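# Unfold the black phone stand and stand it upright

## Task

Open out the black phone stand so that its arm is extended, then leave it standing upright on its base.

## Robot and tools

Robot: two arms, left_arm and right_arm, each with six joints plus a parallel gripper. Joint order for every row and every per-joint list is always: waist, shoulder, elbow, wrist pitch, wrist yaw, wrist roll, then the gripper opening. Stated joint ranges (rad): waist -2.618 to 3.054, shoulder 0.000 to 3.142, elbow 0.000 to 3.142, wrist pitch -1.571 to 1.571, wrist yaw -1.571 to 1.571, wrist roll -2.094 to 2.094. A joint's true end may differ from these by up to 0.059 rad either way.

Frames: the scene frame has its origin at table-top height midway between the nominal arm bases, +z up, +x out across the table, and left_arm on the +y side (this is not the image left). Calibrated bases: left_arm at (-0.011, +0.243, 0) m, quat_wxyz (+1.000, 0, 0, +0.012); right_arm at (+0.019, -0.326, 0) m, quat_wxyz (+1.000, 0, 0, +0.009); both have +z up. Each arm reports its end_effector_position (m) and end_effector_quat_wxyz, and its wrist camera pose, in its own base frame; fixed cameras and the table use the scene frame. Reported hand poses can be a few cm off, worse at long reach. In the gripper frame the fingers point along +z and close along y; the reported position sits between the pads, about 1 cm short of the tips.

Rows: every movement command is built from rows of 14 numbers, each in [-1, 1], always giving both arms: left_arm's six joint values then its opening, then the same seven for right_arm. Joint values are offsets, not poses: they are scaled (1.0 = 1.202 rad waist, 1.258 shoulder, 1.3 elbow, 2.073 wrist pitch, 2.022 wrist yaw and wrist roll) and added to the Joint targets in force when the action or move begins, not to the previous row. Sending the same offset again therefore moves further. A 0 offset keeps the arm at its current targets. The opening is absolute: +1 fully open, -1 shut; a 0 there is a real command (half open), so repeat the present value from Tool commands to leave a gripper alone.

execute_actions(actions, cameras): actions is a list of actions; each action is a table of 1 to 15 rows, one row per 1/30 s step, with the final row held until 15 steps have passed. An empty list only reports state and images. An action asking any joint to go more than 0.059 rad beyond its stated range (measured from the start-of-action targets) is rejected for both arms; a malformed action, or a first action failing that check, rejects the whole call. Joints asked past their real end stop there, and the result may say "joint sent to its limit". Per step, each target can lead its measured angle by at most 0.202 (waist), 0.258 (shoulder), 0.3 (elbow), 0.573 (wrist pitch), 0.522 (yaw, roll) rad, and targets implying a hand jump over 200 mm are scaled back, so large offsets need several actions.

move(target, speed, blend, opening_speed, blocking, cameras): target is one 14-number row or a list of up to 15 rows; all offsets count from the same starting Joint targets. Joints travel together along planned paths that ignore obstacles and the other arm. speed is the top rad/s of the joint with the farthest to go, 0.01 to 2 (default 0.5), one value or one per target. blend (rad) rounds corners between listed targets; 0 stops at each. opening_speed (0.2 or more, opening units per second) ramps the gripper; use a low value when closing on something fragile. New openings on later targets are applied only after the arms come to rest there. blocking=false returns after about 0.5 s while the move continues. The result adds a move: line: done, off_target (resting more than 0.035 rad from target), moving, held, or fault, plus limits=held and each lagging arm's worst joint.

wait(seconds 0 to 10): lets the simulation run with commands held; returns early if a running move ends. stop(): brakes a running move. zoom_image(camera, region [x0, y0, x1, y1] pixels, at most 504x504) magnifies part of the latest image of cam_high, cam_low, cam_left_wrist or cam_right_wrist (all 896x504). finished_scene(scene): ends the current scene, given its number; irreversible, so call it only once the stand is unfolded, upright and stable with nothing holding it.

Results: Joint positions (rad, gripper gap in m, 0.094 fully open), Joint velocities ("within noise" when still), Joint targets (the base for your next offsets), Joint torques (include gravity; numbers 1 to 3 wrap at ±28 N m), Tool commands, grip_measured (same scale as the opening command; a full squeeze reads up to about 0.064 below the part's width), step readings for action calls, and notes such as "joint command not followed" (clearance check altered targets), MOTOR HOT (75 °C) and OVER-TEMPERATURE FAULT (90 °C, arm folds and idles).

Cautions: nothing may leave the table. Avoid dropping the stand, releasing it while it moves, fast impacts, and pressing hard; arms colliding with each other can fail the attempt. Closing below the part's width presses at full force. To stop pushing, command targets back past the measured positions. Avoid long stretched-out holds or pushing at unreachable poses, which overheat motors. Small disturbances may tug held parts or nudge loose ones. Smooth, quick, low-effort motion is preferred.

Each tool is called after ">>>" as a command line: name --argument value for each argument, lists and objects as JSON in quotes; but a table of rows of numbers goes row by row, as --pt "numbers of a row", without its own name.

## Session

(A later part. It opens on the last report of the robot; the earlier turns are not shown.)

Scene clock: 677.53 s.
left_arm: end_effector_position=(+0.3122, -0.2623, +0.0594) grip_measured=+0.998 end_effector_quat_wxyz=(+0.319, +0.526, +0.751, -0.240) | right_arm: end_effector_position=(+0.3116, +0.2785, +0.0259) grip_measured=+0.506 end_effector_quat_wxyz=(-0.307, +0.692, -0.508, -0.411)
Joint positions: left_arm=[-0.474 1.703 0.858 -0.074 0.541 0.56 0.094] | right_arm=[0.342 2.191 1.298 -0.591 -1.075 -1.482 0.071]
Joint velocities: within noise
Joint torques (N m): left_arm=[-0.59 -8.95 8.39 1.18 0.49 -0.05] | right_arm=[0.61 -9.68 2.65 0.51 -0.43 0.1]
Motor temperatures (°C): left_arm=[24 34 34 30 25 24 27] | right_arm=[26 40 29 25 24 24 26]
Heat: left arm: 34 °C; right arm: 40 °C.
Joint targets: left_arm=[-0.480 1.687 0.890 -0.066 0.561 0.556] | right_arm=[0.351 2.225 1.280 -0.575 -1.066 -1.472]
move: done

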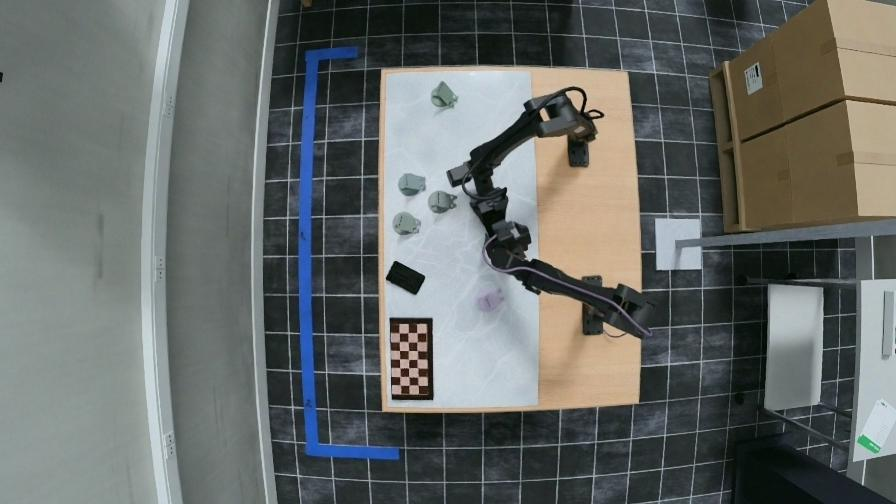

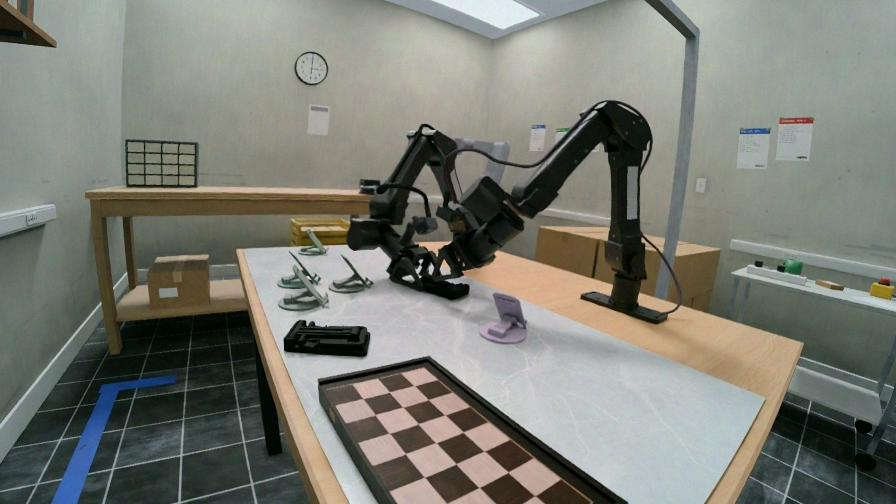

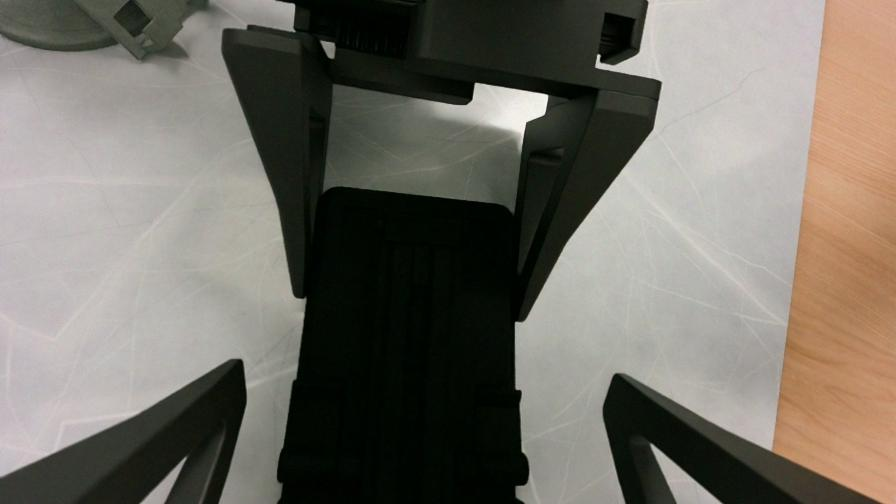

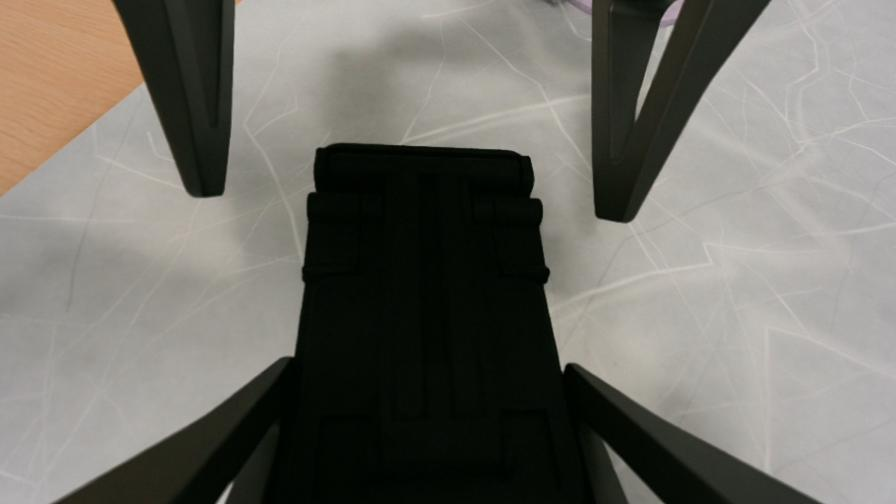

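>>> execute_actions --actions '[]'

Scene clock: 729.47 s.
left_arm: end_effector_position=(+0.3121, -0.2623, +0.0594) grip_measured=+0.998 end_effector_quat_wxyz=(+0.319, +0.526, +0.751, -0.240) | right_arm: end_effector_position=(+0.3116, +0.2785, +0.0259) grip_measured=+0.506 end_effector_quat_wxyz=(-0.307, +0.692, -0.508, -0.411)
Joint positions: left_arm=[-0.474 1.703 0.858 -0.074 0.541 0.56 0.094] | right_arm=[0.342 2.191 1.298 -0.591 -1.075 -1.482 0.071]
Joint velocities: within noise
Joint torques (N m): left_arm=[-0.58 -8.87 8.35 1.17 0.49 -0.04] | right_arm=[0.47 -9.78 2.91 0.53 -0.4 0.13]
Motor temperatures (°C): left_arm=[24 35 38 30 25 24 25] | right_arm=[26 38 29 25 24 24 27]
Heat: left arm: 38 °C; right arm: 38 °C.
Joint targets: left_arm=[-0.480 1.687 0.890 -0.066 0.561 0.556] | right_arm=[0.351 2.225 1.280 -0.575 -1.066 -1.472]
Tool commands: left_gripper/opening=+1.0 right_gripper/opening=+0.35

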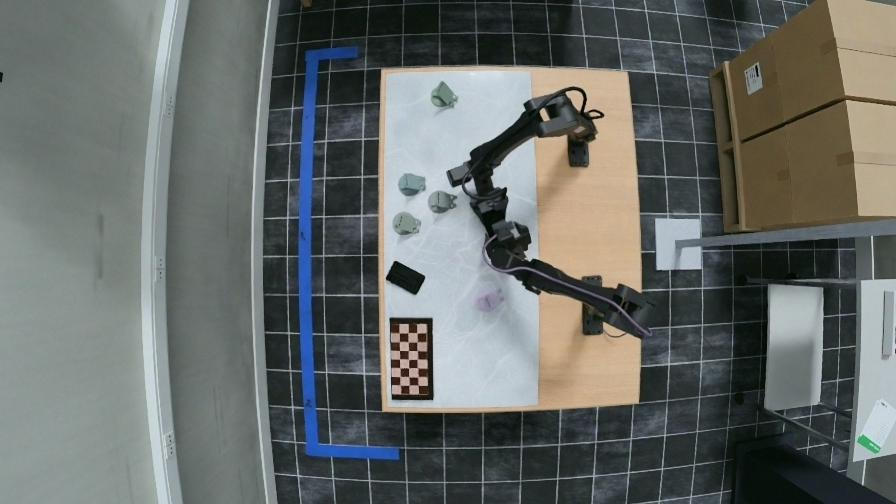

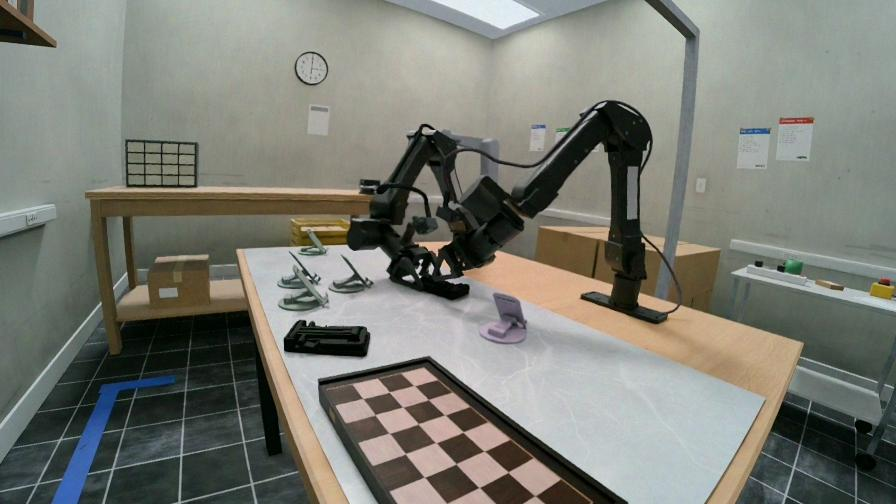

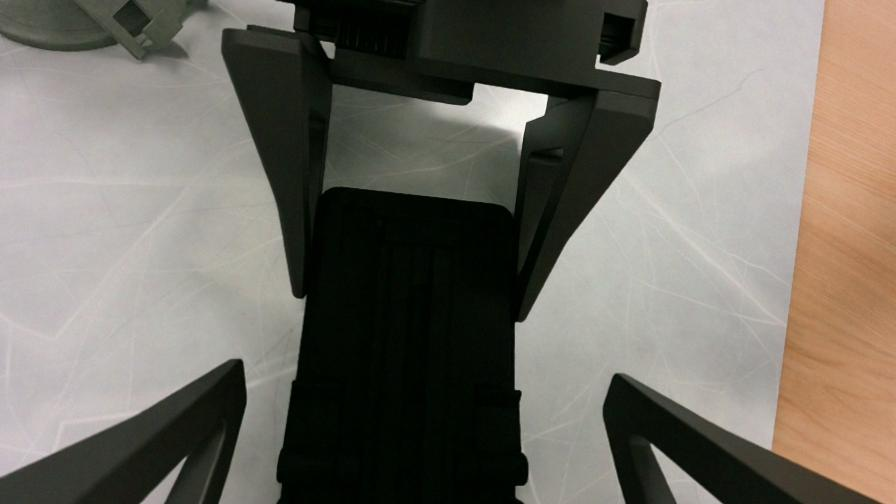

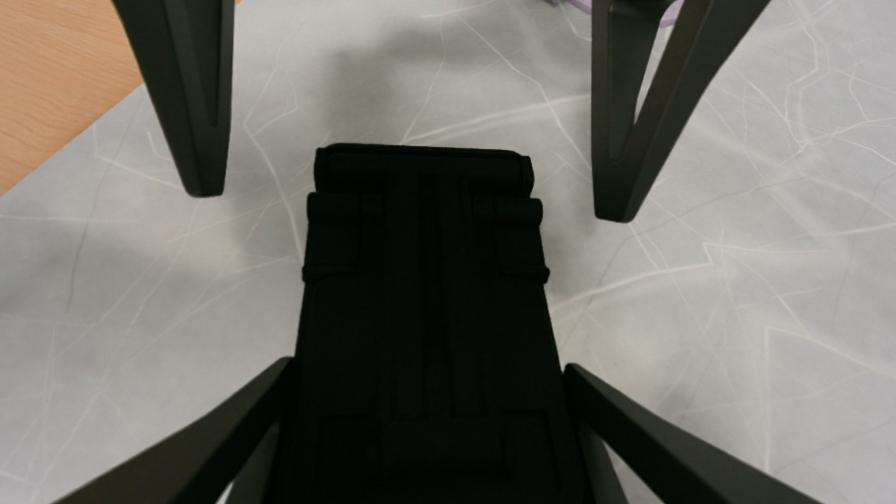

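>>> zoom_image --camera "cam_right_wrist" --region '[260, 120, 620, 504]'

>>> zoom_image --camera "cam_left_wrist" --region '[220, 150, 620, 504]'

>>> zoom_image --camera "cam_low" --region '[260, 300, 400, 370]'

Scaled by 1.312.

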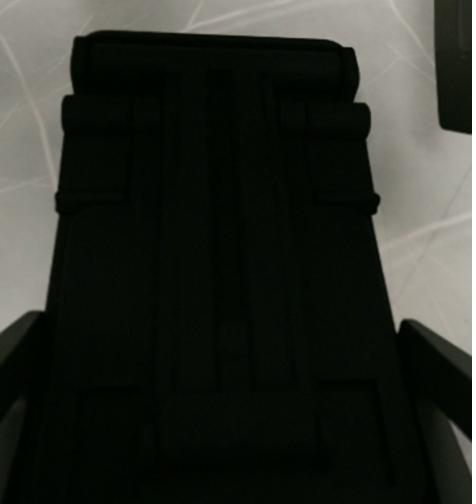

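Scaled by 1.260.

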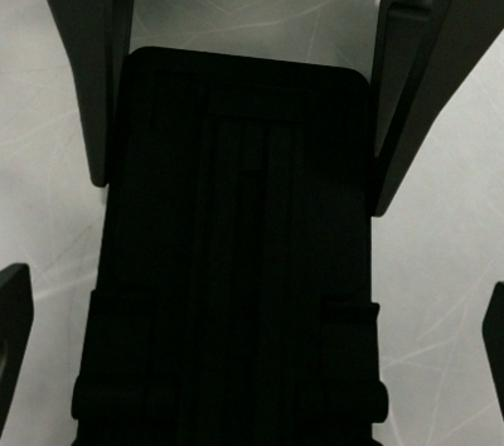

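Scaled by 3.600.

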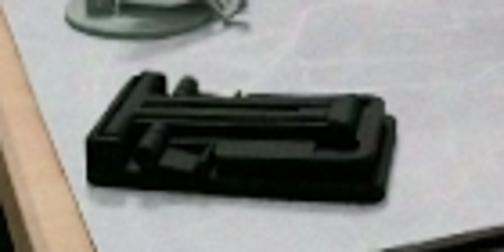

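>>> move --pt "0 0 0 0 0 0 1 0 0 0 0 0 0 0.72" --pt "0 0 0 0 0 0 1 -0.0433 0.0628 0.037 -0.0511 -0.0593 -0.0707 0.72" --speed 0.15 --cameras '["cam_right_wrist","cam_low"]'

Scene clock: 767.97 s.
left_arm: end_effector_position=(+0.3121, -0.2623, +0.0594) grip_measured=+0.998 end_effector_quat_wxyz=(+0.319, +0.526, +0.751, -0.240) | right_arm: end_effector_position=(+0.3098, +0.2747, +0.0254) grip_measured=+0.719 end_effector_quat_wxyz=(-0.335, +0.670, -0.480, -0.456)
Joint positions: left_arm=[-0.474 1.703 0.858 -0.074 0.542 0.56 0.094] | right_arm=[0.309 2.261 1.321 -0.646 -1.204 -1.6 0.081]
Joint velocities: within noise
Joint torques (N m): left_arm=[-0.58 -8.84 8.39 1.16 0.49 -0.02] | right_arm=[-1.16 -9.39 4.27 -0.12 -0.39 -0.17]
Motor temperatures (°C): left_arm=[24 35 39 31 25 24 25] | right_arm=[26 38 28 25 24 24 27]
Heat: left arm: 39 °C; right arm: 38 °C.
Joint targets: left_arm=[-0.480 1.687 0.890 -0.066 0.561 0.556] | right_arm=[0.299 2.304 1.328 -0.681 -1.186 -1.615]
move: off_target (right_arm); right_arm: the shoulder is farthest, 0.043 rad from its target
Images, in order (width x height): cam_low 896x504, cam_right_wrist 896x504.

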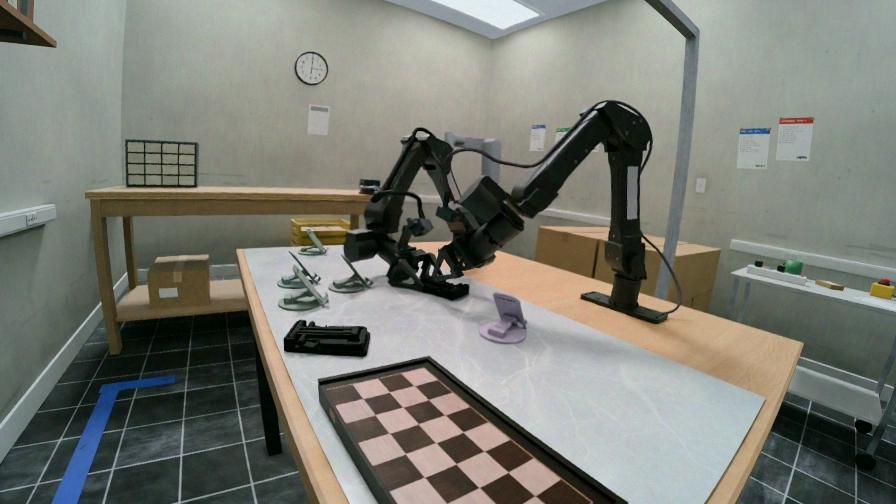

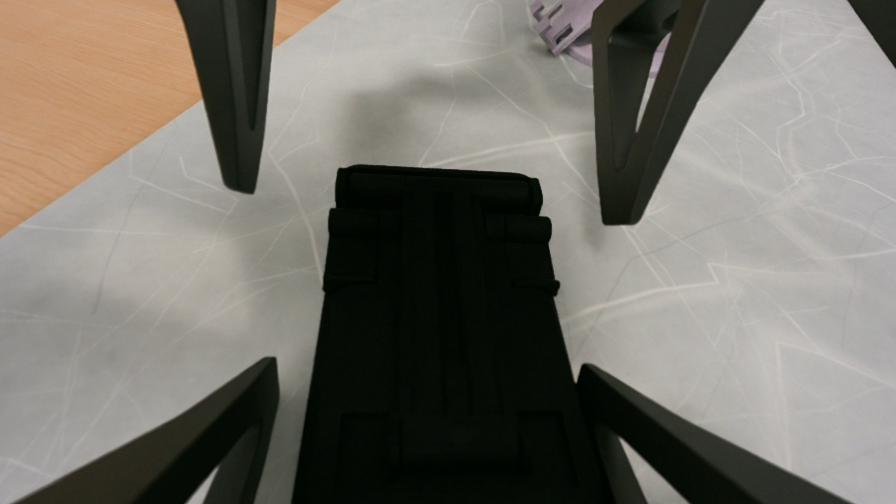

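>>> move --target '[0,0,0,0,0,0,1,0,0,0,0,0,0,0.95]' --speed 0.15 --cameras '["cam_right_wrist"]'

Scene clock: 773.07 s.
left_arm: end_effector_position=(+0.3121, -0.2623, +0.0594) grip_measured=+0.998 end_effector_quat_wxyz=(+0.319, +0.526, +0.751, -0.240) | right_arm: end_effector_position=(+0.3087, +0.2744, +0.0253) grip_measured=+0.949 end_effector_quat_wxyz=(-0.334, +0.670, -0.480, -0.457)
Joint positions: left_arm=[-0.474 1.703 0.858 -0.074 0.542 0.56 0.094] | right_arm=[0.309 2.262 1.321 -0.654 -1.204 -1.607 0.092]
Joint velocities: within noise
Joint torques (N m): left_arm=[-0.59 -8.92 8.4 1.17 0.5 -0.03] | right_arm=[-0.81 -9.09 4.27 -0.02 -0.36 -0.12]
Motor temperatures (°C): left_arm=[24 35 39 31 25 24 25] | right_arm=[26 39 29 25 24 24 26]
Heat: left arm: 39 °C; right arm: 39 °C.
Joint targets: left_arm=[-0.480 1.687 0.890 -0.066 0.561 0.556] | right_arm=[0.299 2.304 1.328 -0.681 -1.186 -1.615]
move: off_target (right_arm); right_arm: the shoulder is farthest, 0.042 rad from its target
Images, in order (width x height): cam_right_wrist 896x504.

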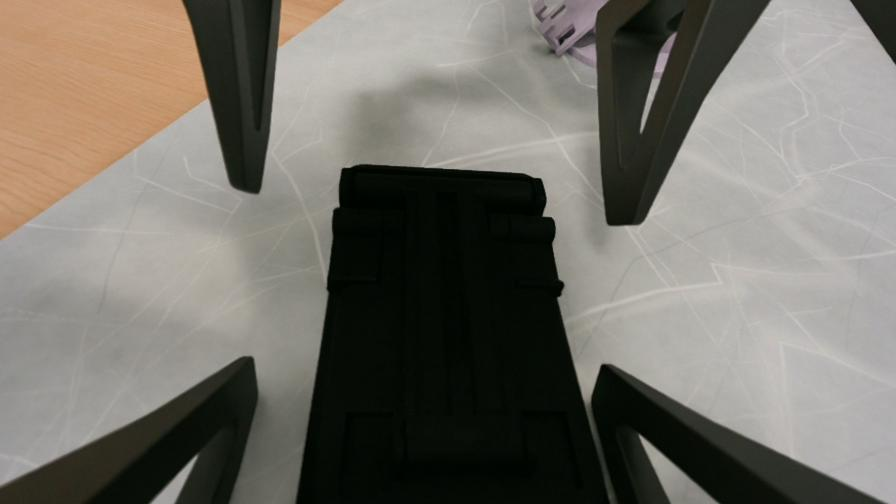

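>>> move --target '[0,0,0,0,0,0,1,-0.018,0.0064,0.019,-0.017,0.008,0,0.95]' --speed 0.15 --cameras '["cam_right_wrist"]'

Scene clock: 782.13 s.
left_arm: end_effector_position=(+0.3121, -0.2623, +0.0594) grip_measured=+0.998 end_effector_quat_wxyz=(+0.319, +0.525, +0.751, -0.240) | right_arm: end_effector_position=(+0.3139, +0.2694, +0.0258) grip_measured=+0.949 end_effector_quat_wxyz=(-0.334, +0.666, -0.486, -0.457)
Joint positions: left_arm=[-0.474 1.703 0.858 -0.074 0.542 0.559 0.094] | right_arm=[0.293 2.271 1.34 -0.685 -1.204 -1.62 0.092]
Joint velocities: within noise
Joint torques (N m): left_arm=[-0.61 -8.96 8.36 1.17 0.48 -0.02] | right_arm=[-1.07 -9.47 4.4 -0.14 -0.2 0.03]
Motor temperatures (°C): left_arm=[24 35 39 31 25 24 25] | right_arm=[26 40 29 25 23 24 26]
Heat: left arm: 39 °C; right arm: 40 °C.
Joint targets: left_arm=[-0.480 1.687 0.890 -0.066 0.561 0.556] | right_arm=[0.277 2.312 1.353 -0.716 -1.169 -1.615]
move: off_target (right_arm); right_arm: the shoulder is farthest, 0.041 rad from its target
Images, in order (width x height): cam_right_wrist 896x504.

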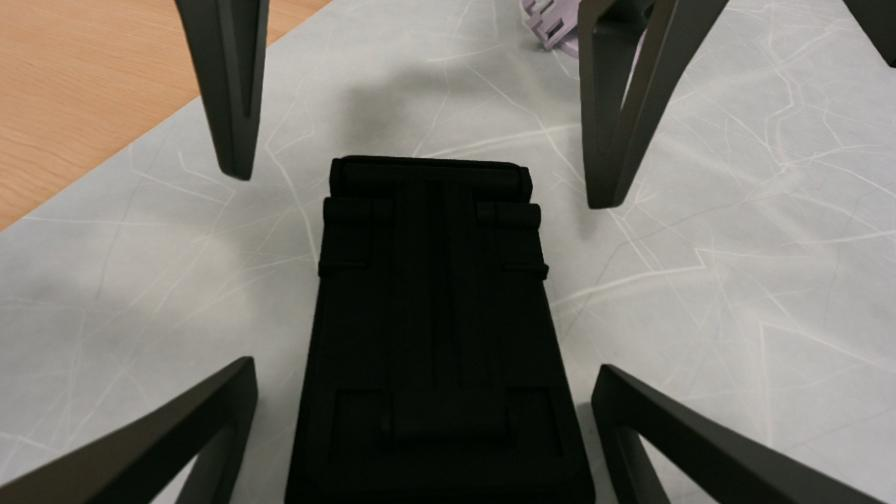

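>>> move --target '[0,0,0,0,0,0,1,0,0,0,0,0,0,0.35]' --opening_speed 0.5 --cameras '["cam_right_wrist"]'

Scene clock: 785.80 s.
left_arm: end_effector_position=(+0.3121, -0.2623, +0.0594) grip_measured=+0.998 end_effector_quat_wxyz=(+0.319, +0.525, +0.751, -0.240) | right_arm: end_effector_position=(+0.3171, +0.2671, +0.0254) grip_measured=+0.502 end_effector_quat_wxyz=(-0.335, +0.667, -0.488, -0.453)
Joint positions: left_arm=[-0.474 1.703 0.858 -0.074 0.542 0.559 0.094] | right_arm=[0.286 2.271 1.345 -0.686 -1.196 -1.62 0.071]
Joint velocities: within noise
Joint torques (N m): left_arm=[-0.59 -8.94 8.4 1.17 0.49 -0.01] | right_arm=[-0.69 -9.51 4.4 -0.11 -0.26 0]
Motor temperatures (°C): left_arm=[24 35 39 31 25 24 25] | right_arm=[26 40 29 25 23 24 26]
Heat: left arm: 39 °C; right arm: 40 °C.
Joint targets: left_arm=[-0.480 1.687 0.890 -0.066 0.561 0.556] | right_arm=[0.277 2.312 1.353 -0.716 -1.170 -1.615]
move: off_target (right_arm); right_arm: the shoulder is farthest, 0.041 rad from its target
Images, in order (width x height): cam_right_wrist 896x504.

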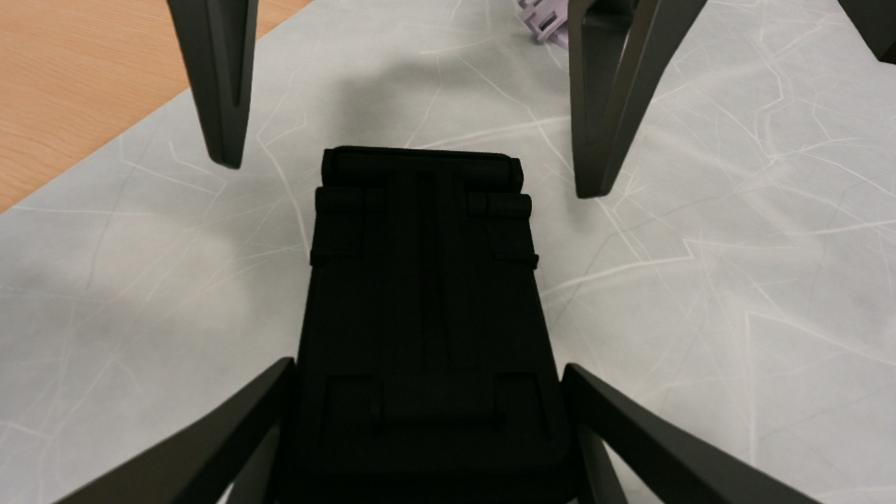

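>>> move --target '[-0.006,0.074,-0.1,0.292,0.076,-0.105,0.2,0,0,0,0,0,0,0.35]' --speed 0.3 --opening_speed 0.8

Scene clock: 810.57 s.
left_arm: end_effector_position=(+0.3360, -0.3033, +0.1106) grip_measured=+0.202 end_effector_quat_wxyz=(+0.468, +0.486, +0.663, -0.324) | right_arm: end_effector_position=(+0.3171, +0.2671, +0.0254) grip_measured=+0.501 end_effector_quat_wxyz=(-0.335, +0.667, -0.488, -0.453)
Joint positions: left_arm=[-0.48 1.762 0.771 0.513 0.699 0.348 0.056] | right_arm=[0.286 2.271 1.345 -0.686 -1.196 -1.62 0.071]
Joint velocities: within noise
Joint torques (N m): left_arm=[-0.69 -6.2 4.74 1.69 0.36 -0.02] | right_arm=[-0.81 -9.58 4.27 -0.08 -0.28 0.05]
Motor temperatures (°C): left_arm=[24 35 39 31 25 24 25] | right_arm=[26 40 28 25 23 24 27]
Heat: left arm: 39 °C; right arm: 40 °C.
Joint targets: left_arm=[-0.487 1.780 0.760 0.540 0.715 0.343] | right_arm=[0.277 2.312 1.353 -0.716 -1.170 -1.615]
move: off_target (right_arm); right_arm: the shoulder is farthest, 0.041 rad from its target

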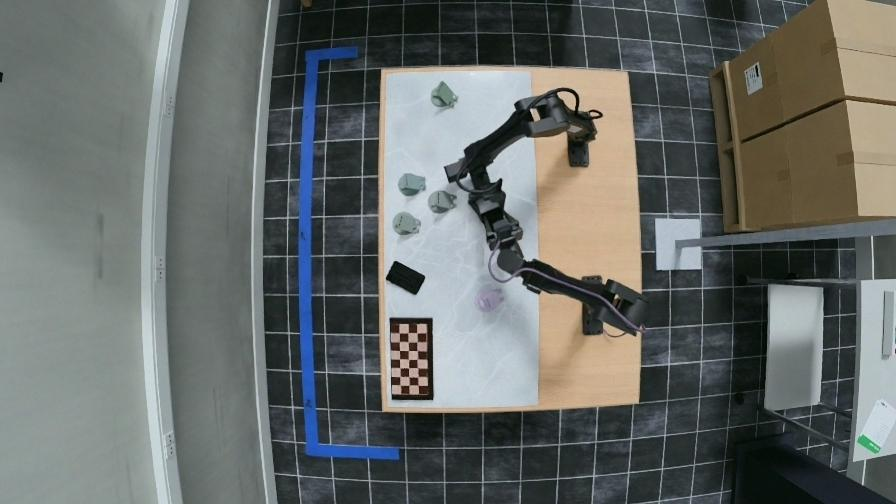

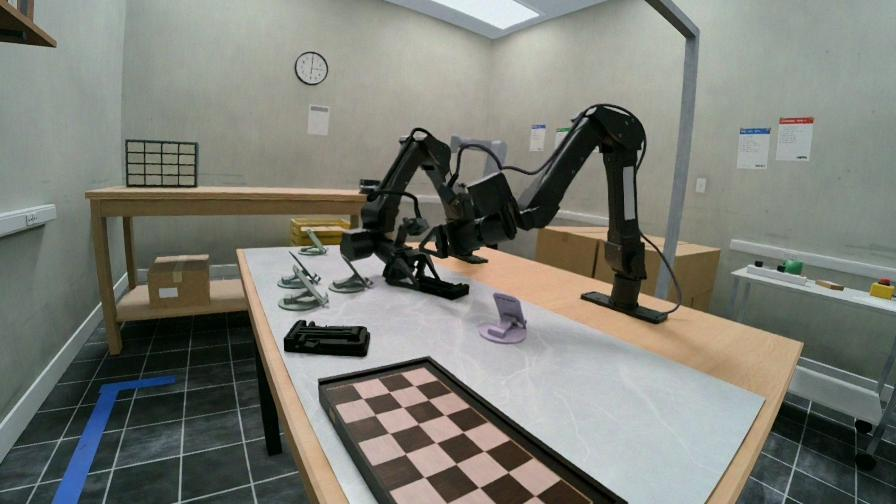

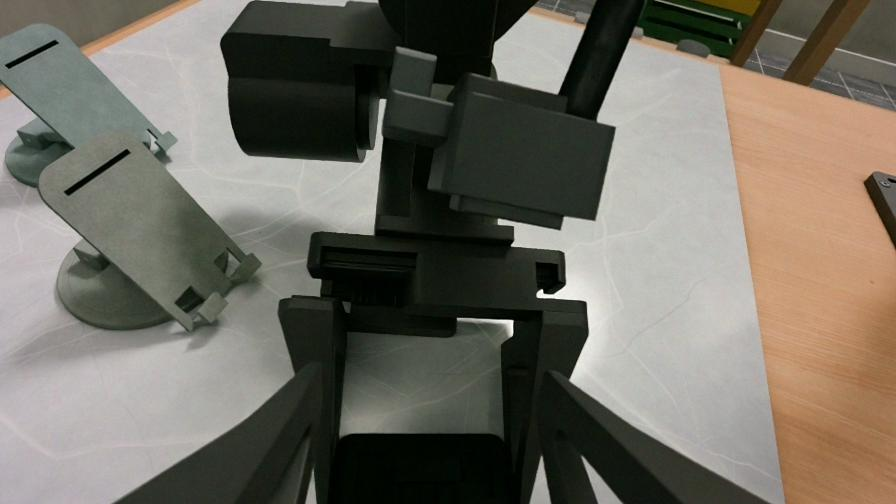

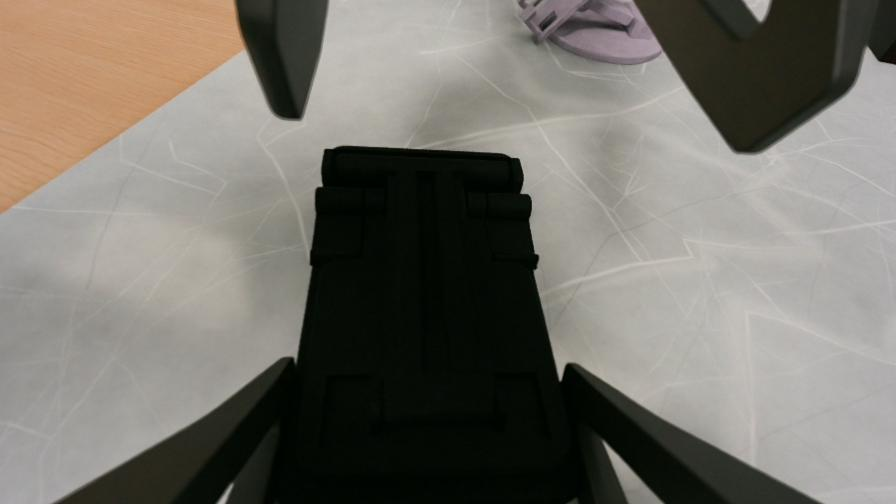

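>>> move --target '[-0.002,0.115,-0.048,0.084,0,0,-0.12,0,0,0,0,0,0,0.35]' --speed 0.2 --opening_speed 0.8 --cameras '["cam_low","cam_left_wrist","cam_right_wrist"]'

Scene clock: 819.33 s.
left_arm: end_effector_position=(+0.3293, -0.3012, +0.0596) grip_measured=-0.118 end_effector_quat_wxyz=(+0.452, +0.485, +0.673, -0.328) | right_arm: end_effector_position=(+0.3171, +0.2671, +0.0254) grip_measured=+0.501 end_effector_quat_wxyz=(-0.335, +0.667, -0.488, -0.453)
Joint positions: left_arm=[-0.483 1.907 0.706 0.687 0.7 0.347 0.041] | right_arm=[0.286 2.271 1.345 -0.686 -1.196 -1.62 0.071]
Joint velocities: within noise
Joint torques (N m): left_arm=[-0.68 -6.68 4.05 1.67 0.36 -0.03] | right_arm=[-0.62 -9.5 4.44 -0.11 -0.25 -0.03]
Motor temperatures (°C): left_arm=[24 34 37 32 25 24 25] | right_arm=[26 40 28 25 23 24 27]
Heat: left arm: 37 °C; right arm: 40 °C.
Joint targets: left_arm=[-0.490 1.924 0.698 0.714 0.715 0.344] | right_arm=[0.277 2.312 1.353 -0.716 -1.170 -1.615]
move: off_target (right_arm); right_arm: the shoulder is farthest, 0.041 rad from its target
Images, in order (width x height): cam_low 896x504, cam_left_wrist 896x504, cam_right_wrist 896x504.

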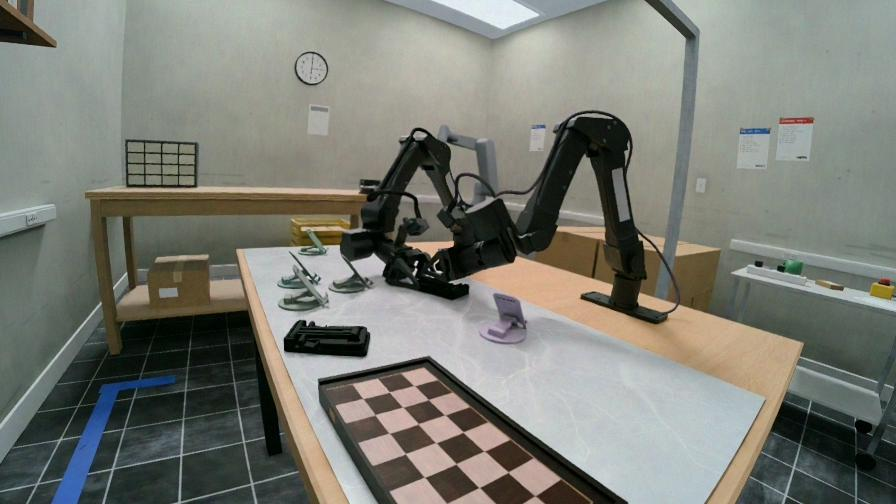

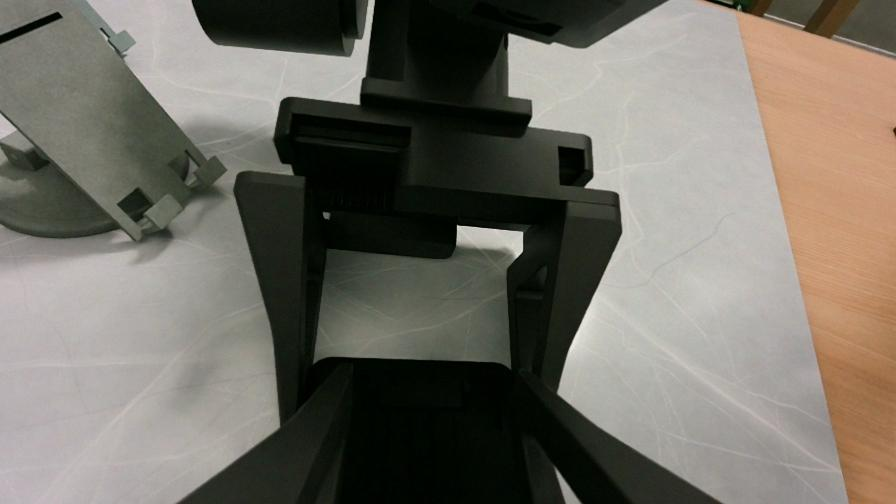

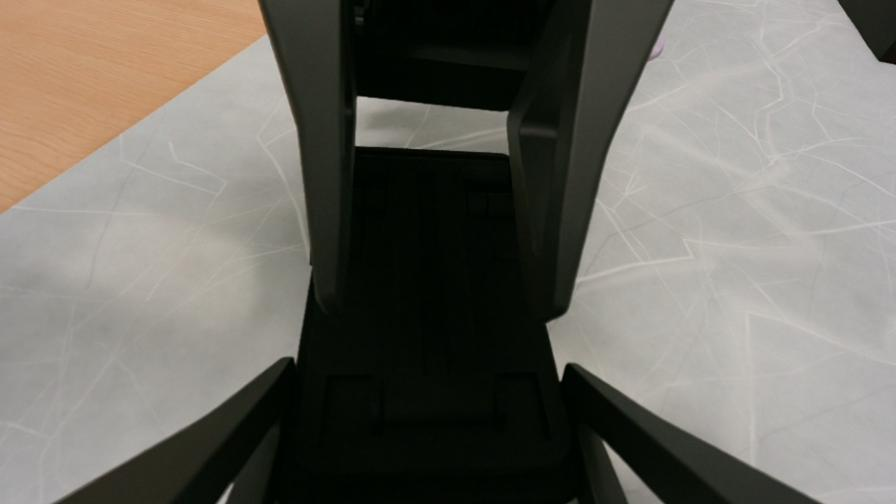

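>>> zoom_image --camera "cam_left_wrist" --region '[280, 330, 560, 504]'

>>> zoom_image --camera "cam_right_wrist" --region '[270, 250, 600, 504]'

Scaled by 1.800.

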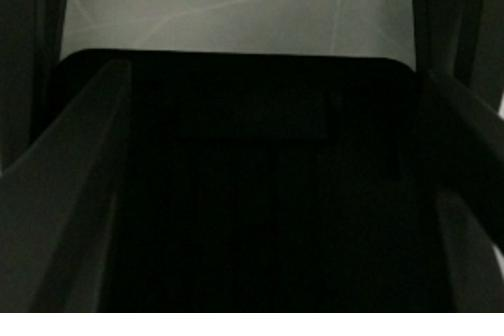

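Scaled by 1.527.

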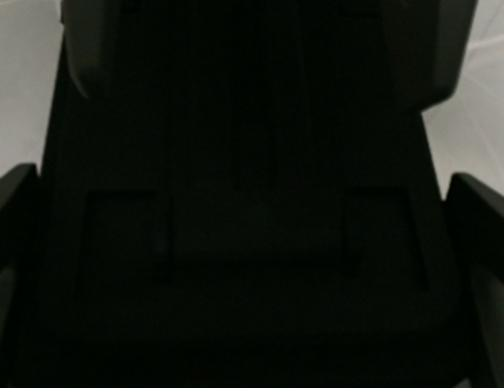

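>>> move --target '[0.002,0.0437,-0.0108,0.0352,-0.0015,0,-0.12,0,0,0,0,0,0,0.35]' --speed 0.1 --cameras '["cam_left_wrist","cam_right_wrist"]'

>>> zoom_image --camera "cam_right_wrist" --region '[270, 250, 600, 504]'

Scene clock: 834.43 s.
left_arm: end_effector_position=(+0.3293, -0.3012, +0.0470) grip_measured=-0.118 end_effector_quat_wxyz=(+0.455, +0.486, +0.670, -0.327) | right_arm: end_effector_position=(+0.3171, +0.2671, +0.0254) grip_measured=+0.501 end_effector_quat_wxyz=(-0.335, +0.667, -0.488, -0.453)
Joint positions: left_arm=[-0.483 1.96 0.694 0.76 0.7 0.347 0.041] | right_arm=[0.286 2.271 1.345 -0.686 -1.196 -1.62 0.071]
Joint velocities: within noise
Joint torques (N m): left_arm=[-0.51 -6.6 3.69 1.68 0.33 -0.02] | right_arm=[-0.54 -9.46 4.53 -0.1 -0.29 0]
Motor temperatures (°C): left_arm=[24 33 36 33 25 24 24] | right_arm=[26 40 28 25 23 24 27]
Heat: left arm: 36 °C; right arm: 40 °C.
Joint targets: left_arm=[-0.487 1.979 0.684 0.787 0.712 0.344] | right_arm=[0.277 2.312 1.353 -0.716 -1.170 -1.615]
move: off_target (right_arm); right_arm: the shoulder is farthest, 0.041 rad from its target
Images, in order (width x height): cam_left_wrist 896x504, cam_right_wrist 896x504.

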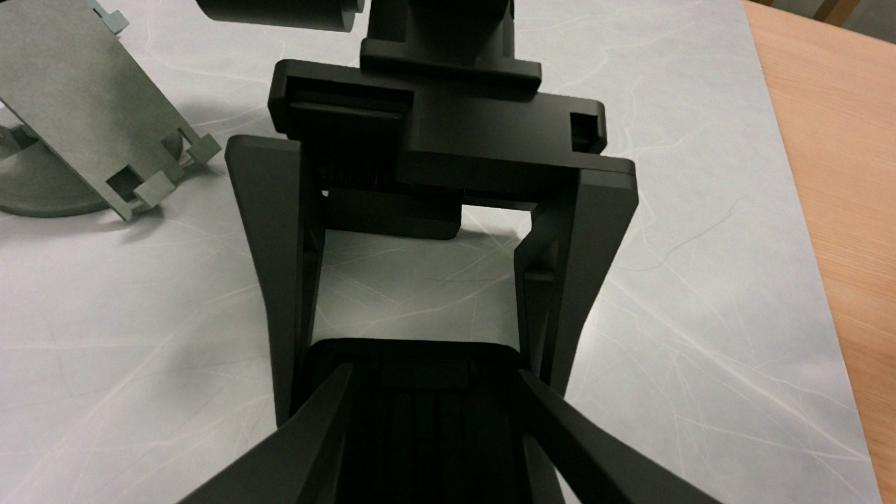

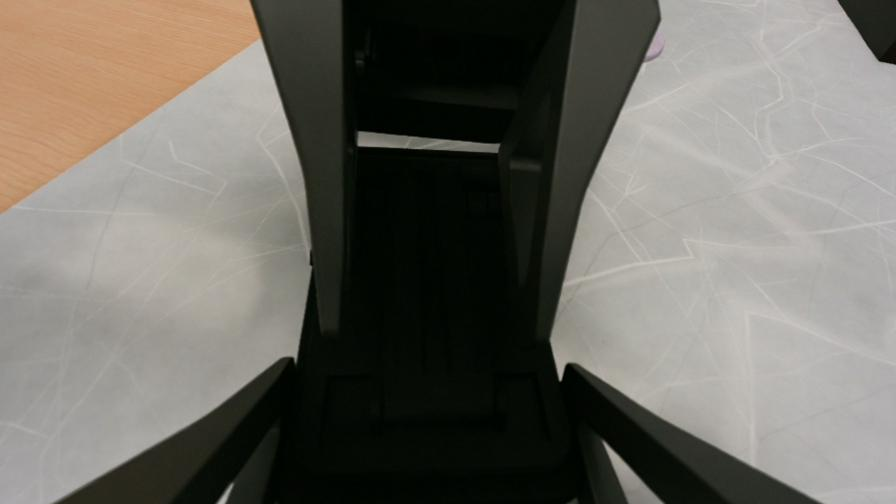

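Scaled by 1.527.

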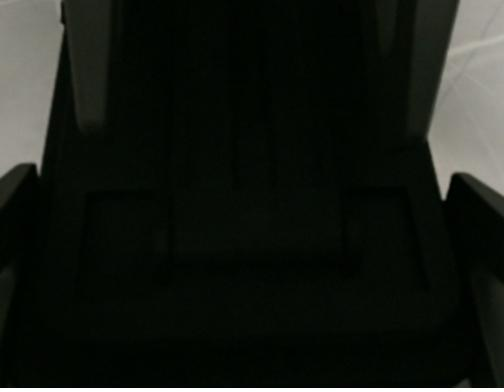

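>>> move --target '[-0.01,0.0111,0.0277,-0.0101,-0.0064,-0.0047,-0.12,0,0,0,0,0,0,0.35]' --speed 0.1 --cameras '["cam_left_wrist","cam_right_wrist"]'

>>> zoom_image --camera "cam_right_wrist" --region '[270, 250, 600, 504]'

>>> zoom_image --camera "cam_left_wrist" --region '[280, 330, 560, 504]'

Scene clock: 859.63 s.
left_arm: end_effector_position=(+0.3258, -0.3039, +0.0420) grip_measured=-0.118 end_effector_quat_wxyz=(+0.448, +0.486, +0.673, -0.331) | right_arm: end_effector_position=(+0.3171, +0.2671, +0.0254) grip_measured=+0.501 end_effector_quat_wxyz=(-0.335, +0.667, -0.488, -0.453)
Joint positions: left_arm=[-0.492 1.972 0.694 0.761 0.699 0.339 0.041] | right_arm=[0.286 2.271 1.345 -0.686 -1.196 -1.62 0.071]
Joint velocities: within noise
Joint torques (N m): left_arm=[-0.68 -6.56 6.43 1.45 0.21 -0.06] | right_arm=[-0.95 -9.43 4.49 -0.08 -0.27 0.06]
Motor temperatures (°C): left_arm=[24 32 35 33 25 24 24] | right_arm=[26 40 28 25 23 24 27]
Heat: left arm: 35 °C; right arm: 40 °C.
Joint targets: left_arm=[-0.499 1.993 0.720 0.766 0.699 0.334] | right_arm=[0.277 2.312 1.353 -0.716 -1.170 -1.615]
move: off_target (right_arm); right_arm: the shoulder is farthest, 0.041 rad from its target
Images, in order (width x height): cam_left_wrist 896x504, cam_right_wrist 896x504.

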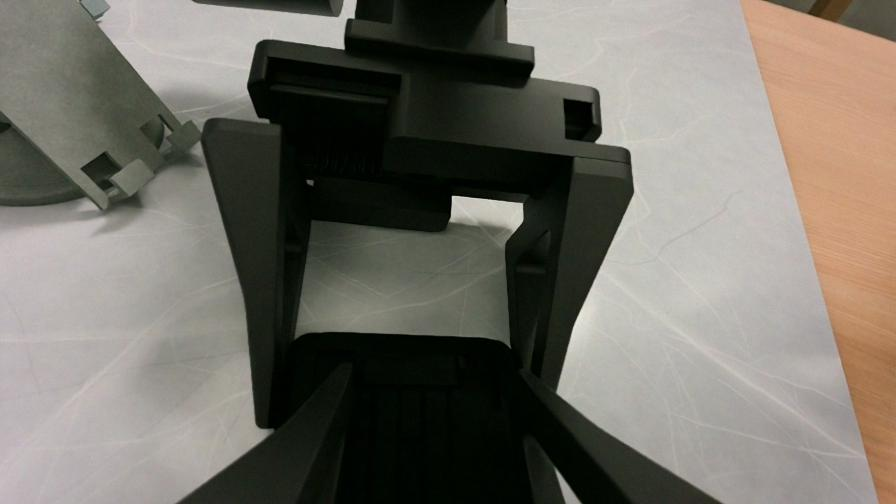

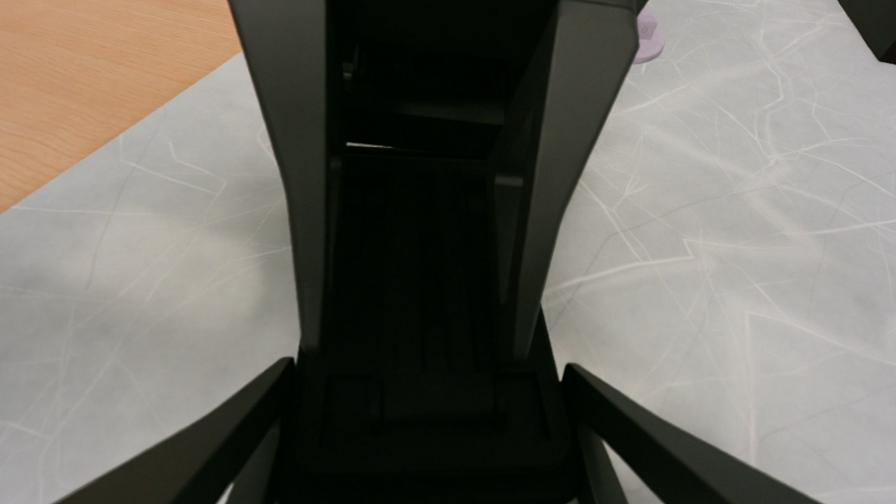

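Scaled by 1.527.

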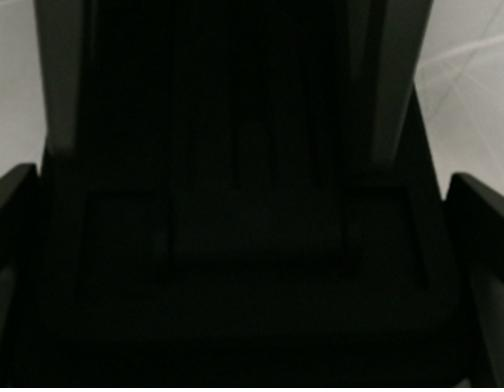

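Scaled by 1.800.

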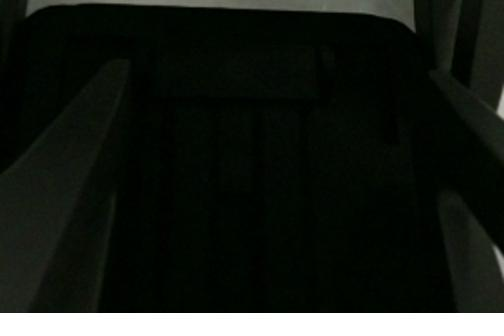

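>>> move --target '[0.0,0,0.022,0,0,0,-0.12,0,0,0,0,0,0,0.35]' --speed 0.1 --cameras '["cam_right_wrist"]'

Scene clock: 864.20 s.
left_arm: end_effector_position=(+0.3334, -0.3078, +0.0503) grip_measured=-0.118 end_effector_quat_wxyz=(+0.459, +0.486, +0.667, -0.330) | right_arm: end_effector_position=(+0.3171, +0.2671, +0.0254) grip_measured=+0.501 end_effector_quat_wxyz=(-0.335, +0.667, -0.488, -0.453)
Joint positions: left_arm=[-0.492 1.972 0.72 0.761 0.698 0.338 0.041] | right_arm=[0.286 2.271 1.345 -0.686 -1.196 -1.62 0.071]
Joint velocities: within noise
Joint torques (N m): left_arm=[-0.61 -6.71 6.71 1.47 0.21 -0.02] | right_arm=[-0.94 -9.48 4.62 -0.13 -0.26 0.04]
Motor temperatures (°C): left_arm=[24 32 36 33 25 24 24] | right_arm=[26 40 28 25 23 24 27]
Heat: left arm: 36 °C; right arm: 40 °C.
Joint targets: left_arm=[-0.499 1.993 0.748 0.766 0.699 0.334] | right_arm=[0.277 2.312 1.353 -0.716 -1.170 -1.615]
move: off_target (right_arm); right_arm: the shoulder is farthest, 0.041 rad from its target
Images, in order (width x height): cam_right_wrist 896x504.

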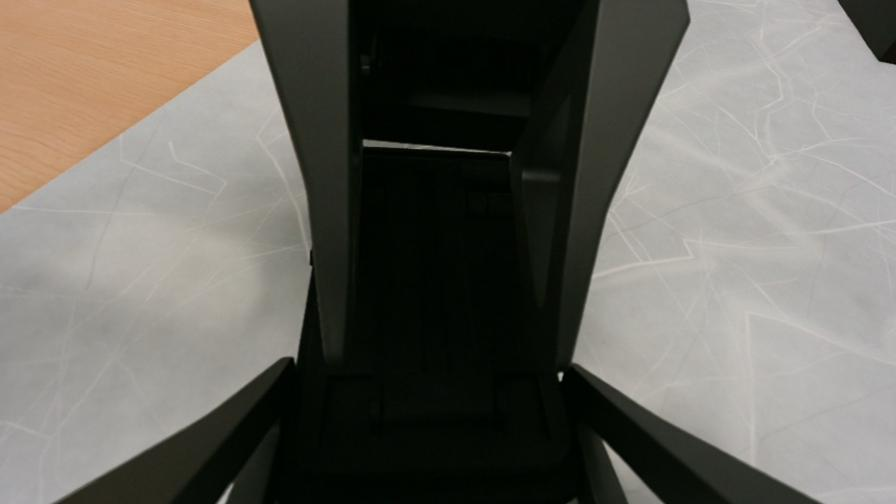

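>>> move --target '[-0.0067,0.0188,0.0092,0.0058,0,0,-0.12,0,0,0,0,0,0,0.35]' --speed 0.1 --cameras '["cam_right_wrist"]'

>>> zoom_image --camera "cam_right_wrist" --region '[270, 250, 600, 504]'

Scene clock: 872.00 s.
left_arm: end_effector_position=(+0.3323, -0.3112, +0.0434) grip_measured=-0.118 end_effector_quat_wxyz=(+0.452, +0.488, +0.669, -0.332) | right_arm: end_effector_position=(+0.3171, +0.2671, +0.0254) grip_measured=+0.501 end_effector_quat_wxyz=(-0.335, +0.667, -0.488, -0.453)
Joint positions: left_arm=[-0.5 1.996 0.731 0.761 0.698 0.338 0.041] | right_arm=[0.286 2.271 1.345 -0.686 -1.196 -1.62 0.071]
Joint velocities: within noise
Joint torques (N m): left_arm=[-0.66 -6.87 6.74 1.58 0.22 -0.02] | right_arm=[-0.59 -9.63 4.36 -0.09 -0.27 0.01]
Motor temperatures (°C): left_arm=[24 32 36 33 25 24 24] | right_arm=[26 40 28 25 23 24 27]
Heat: left arm: 36 °C; right arm: 40 °C.
Joint targets: left_arm=[-0.507 2.017 0.760 0.778 0.699 0.334] | right_arm=[0.277 2.312 1.353 -0.716 -1.170 -1.615]
move: off_target (right_arm); right_arm: the shoulder is farthest, 0.041 rad from its target
Images, in order (width x height): cam_right_wrist 896x504.

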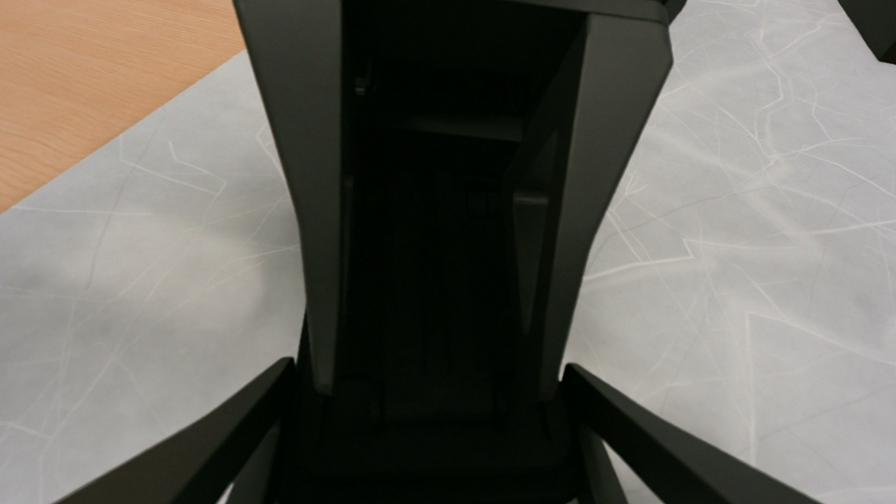

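Scaled by 1.527.

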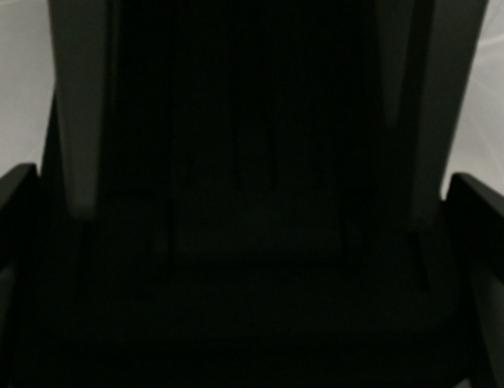

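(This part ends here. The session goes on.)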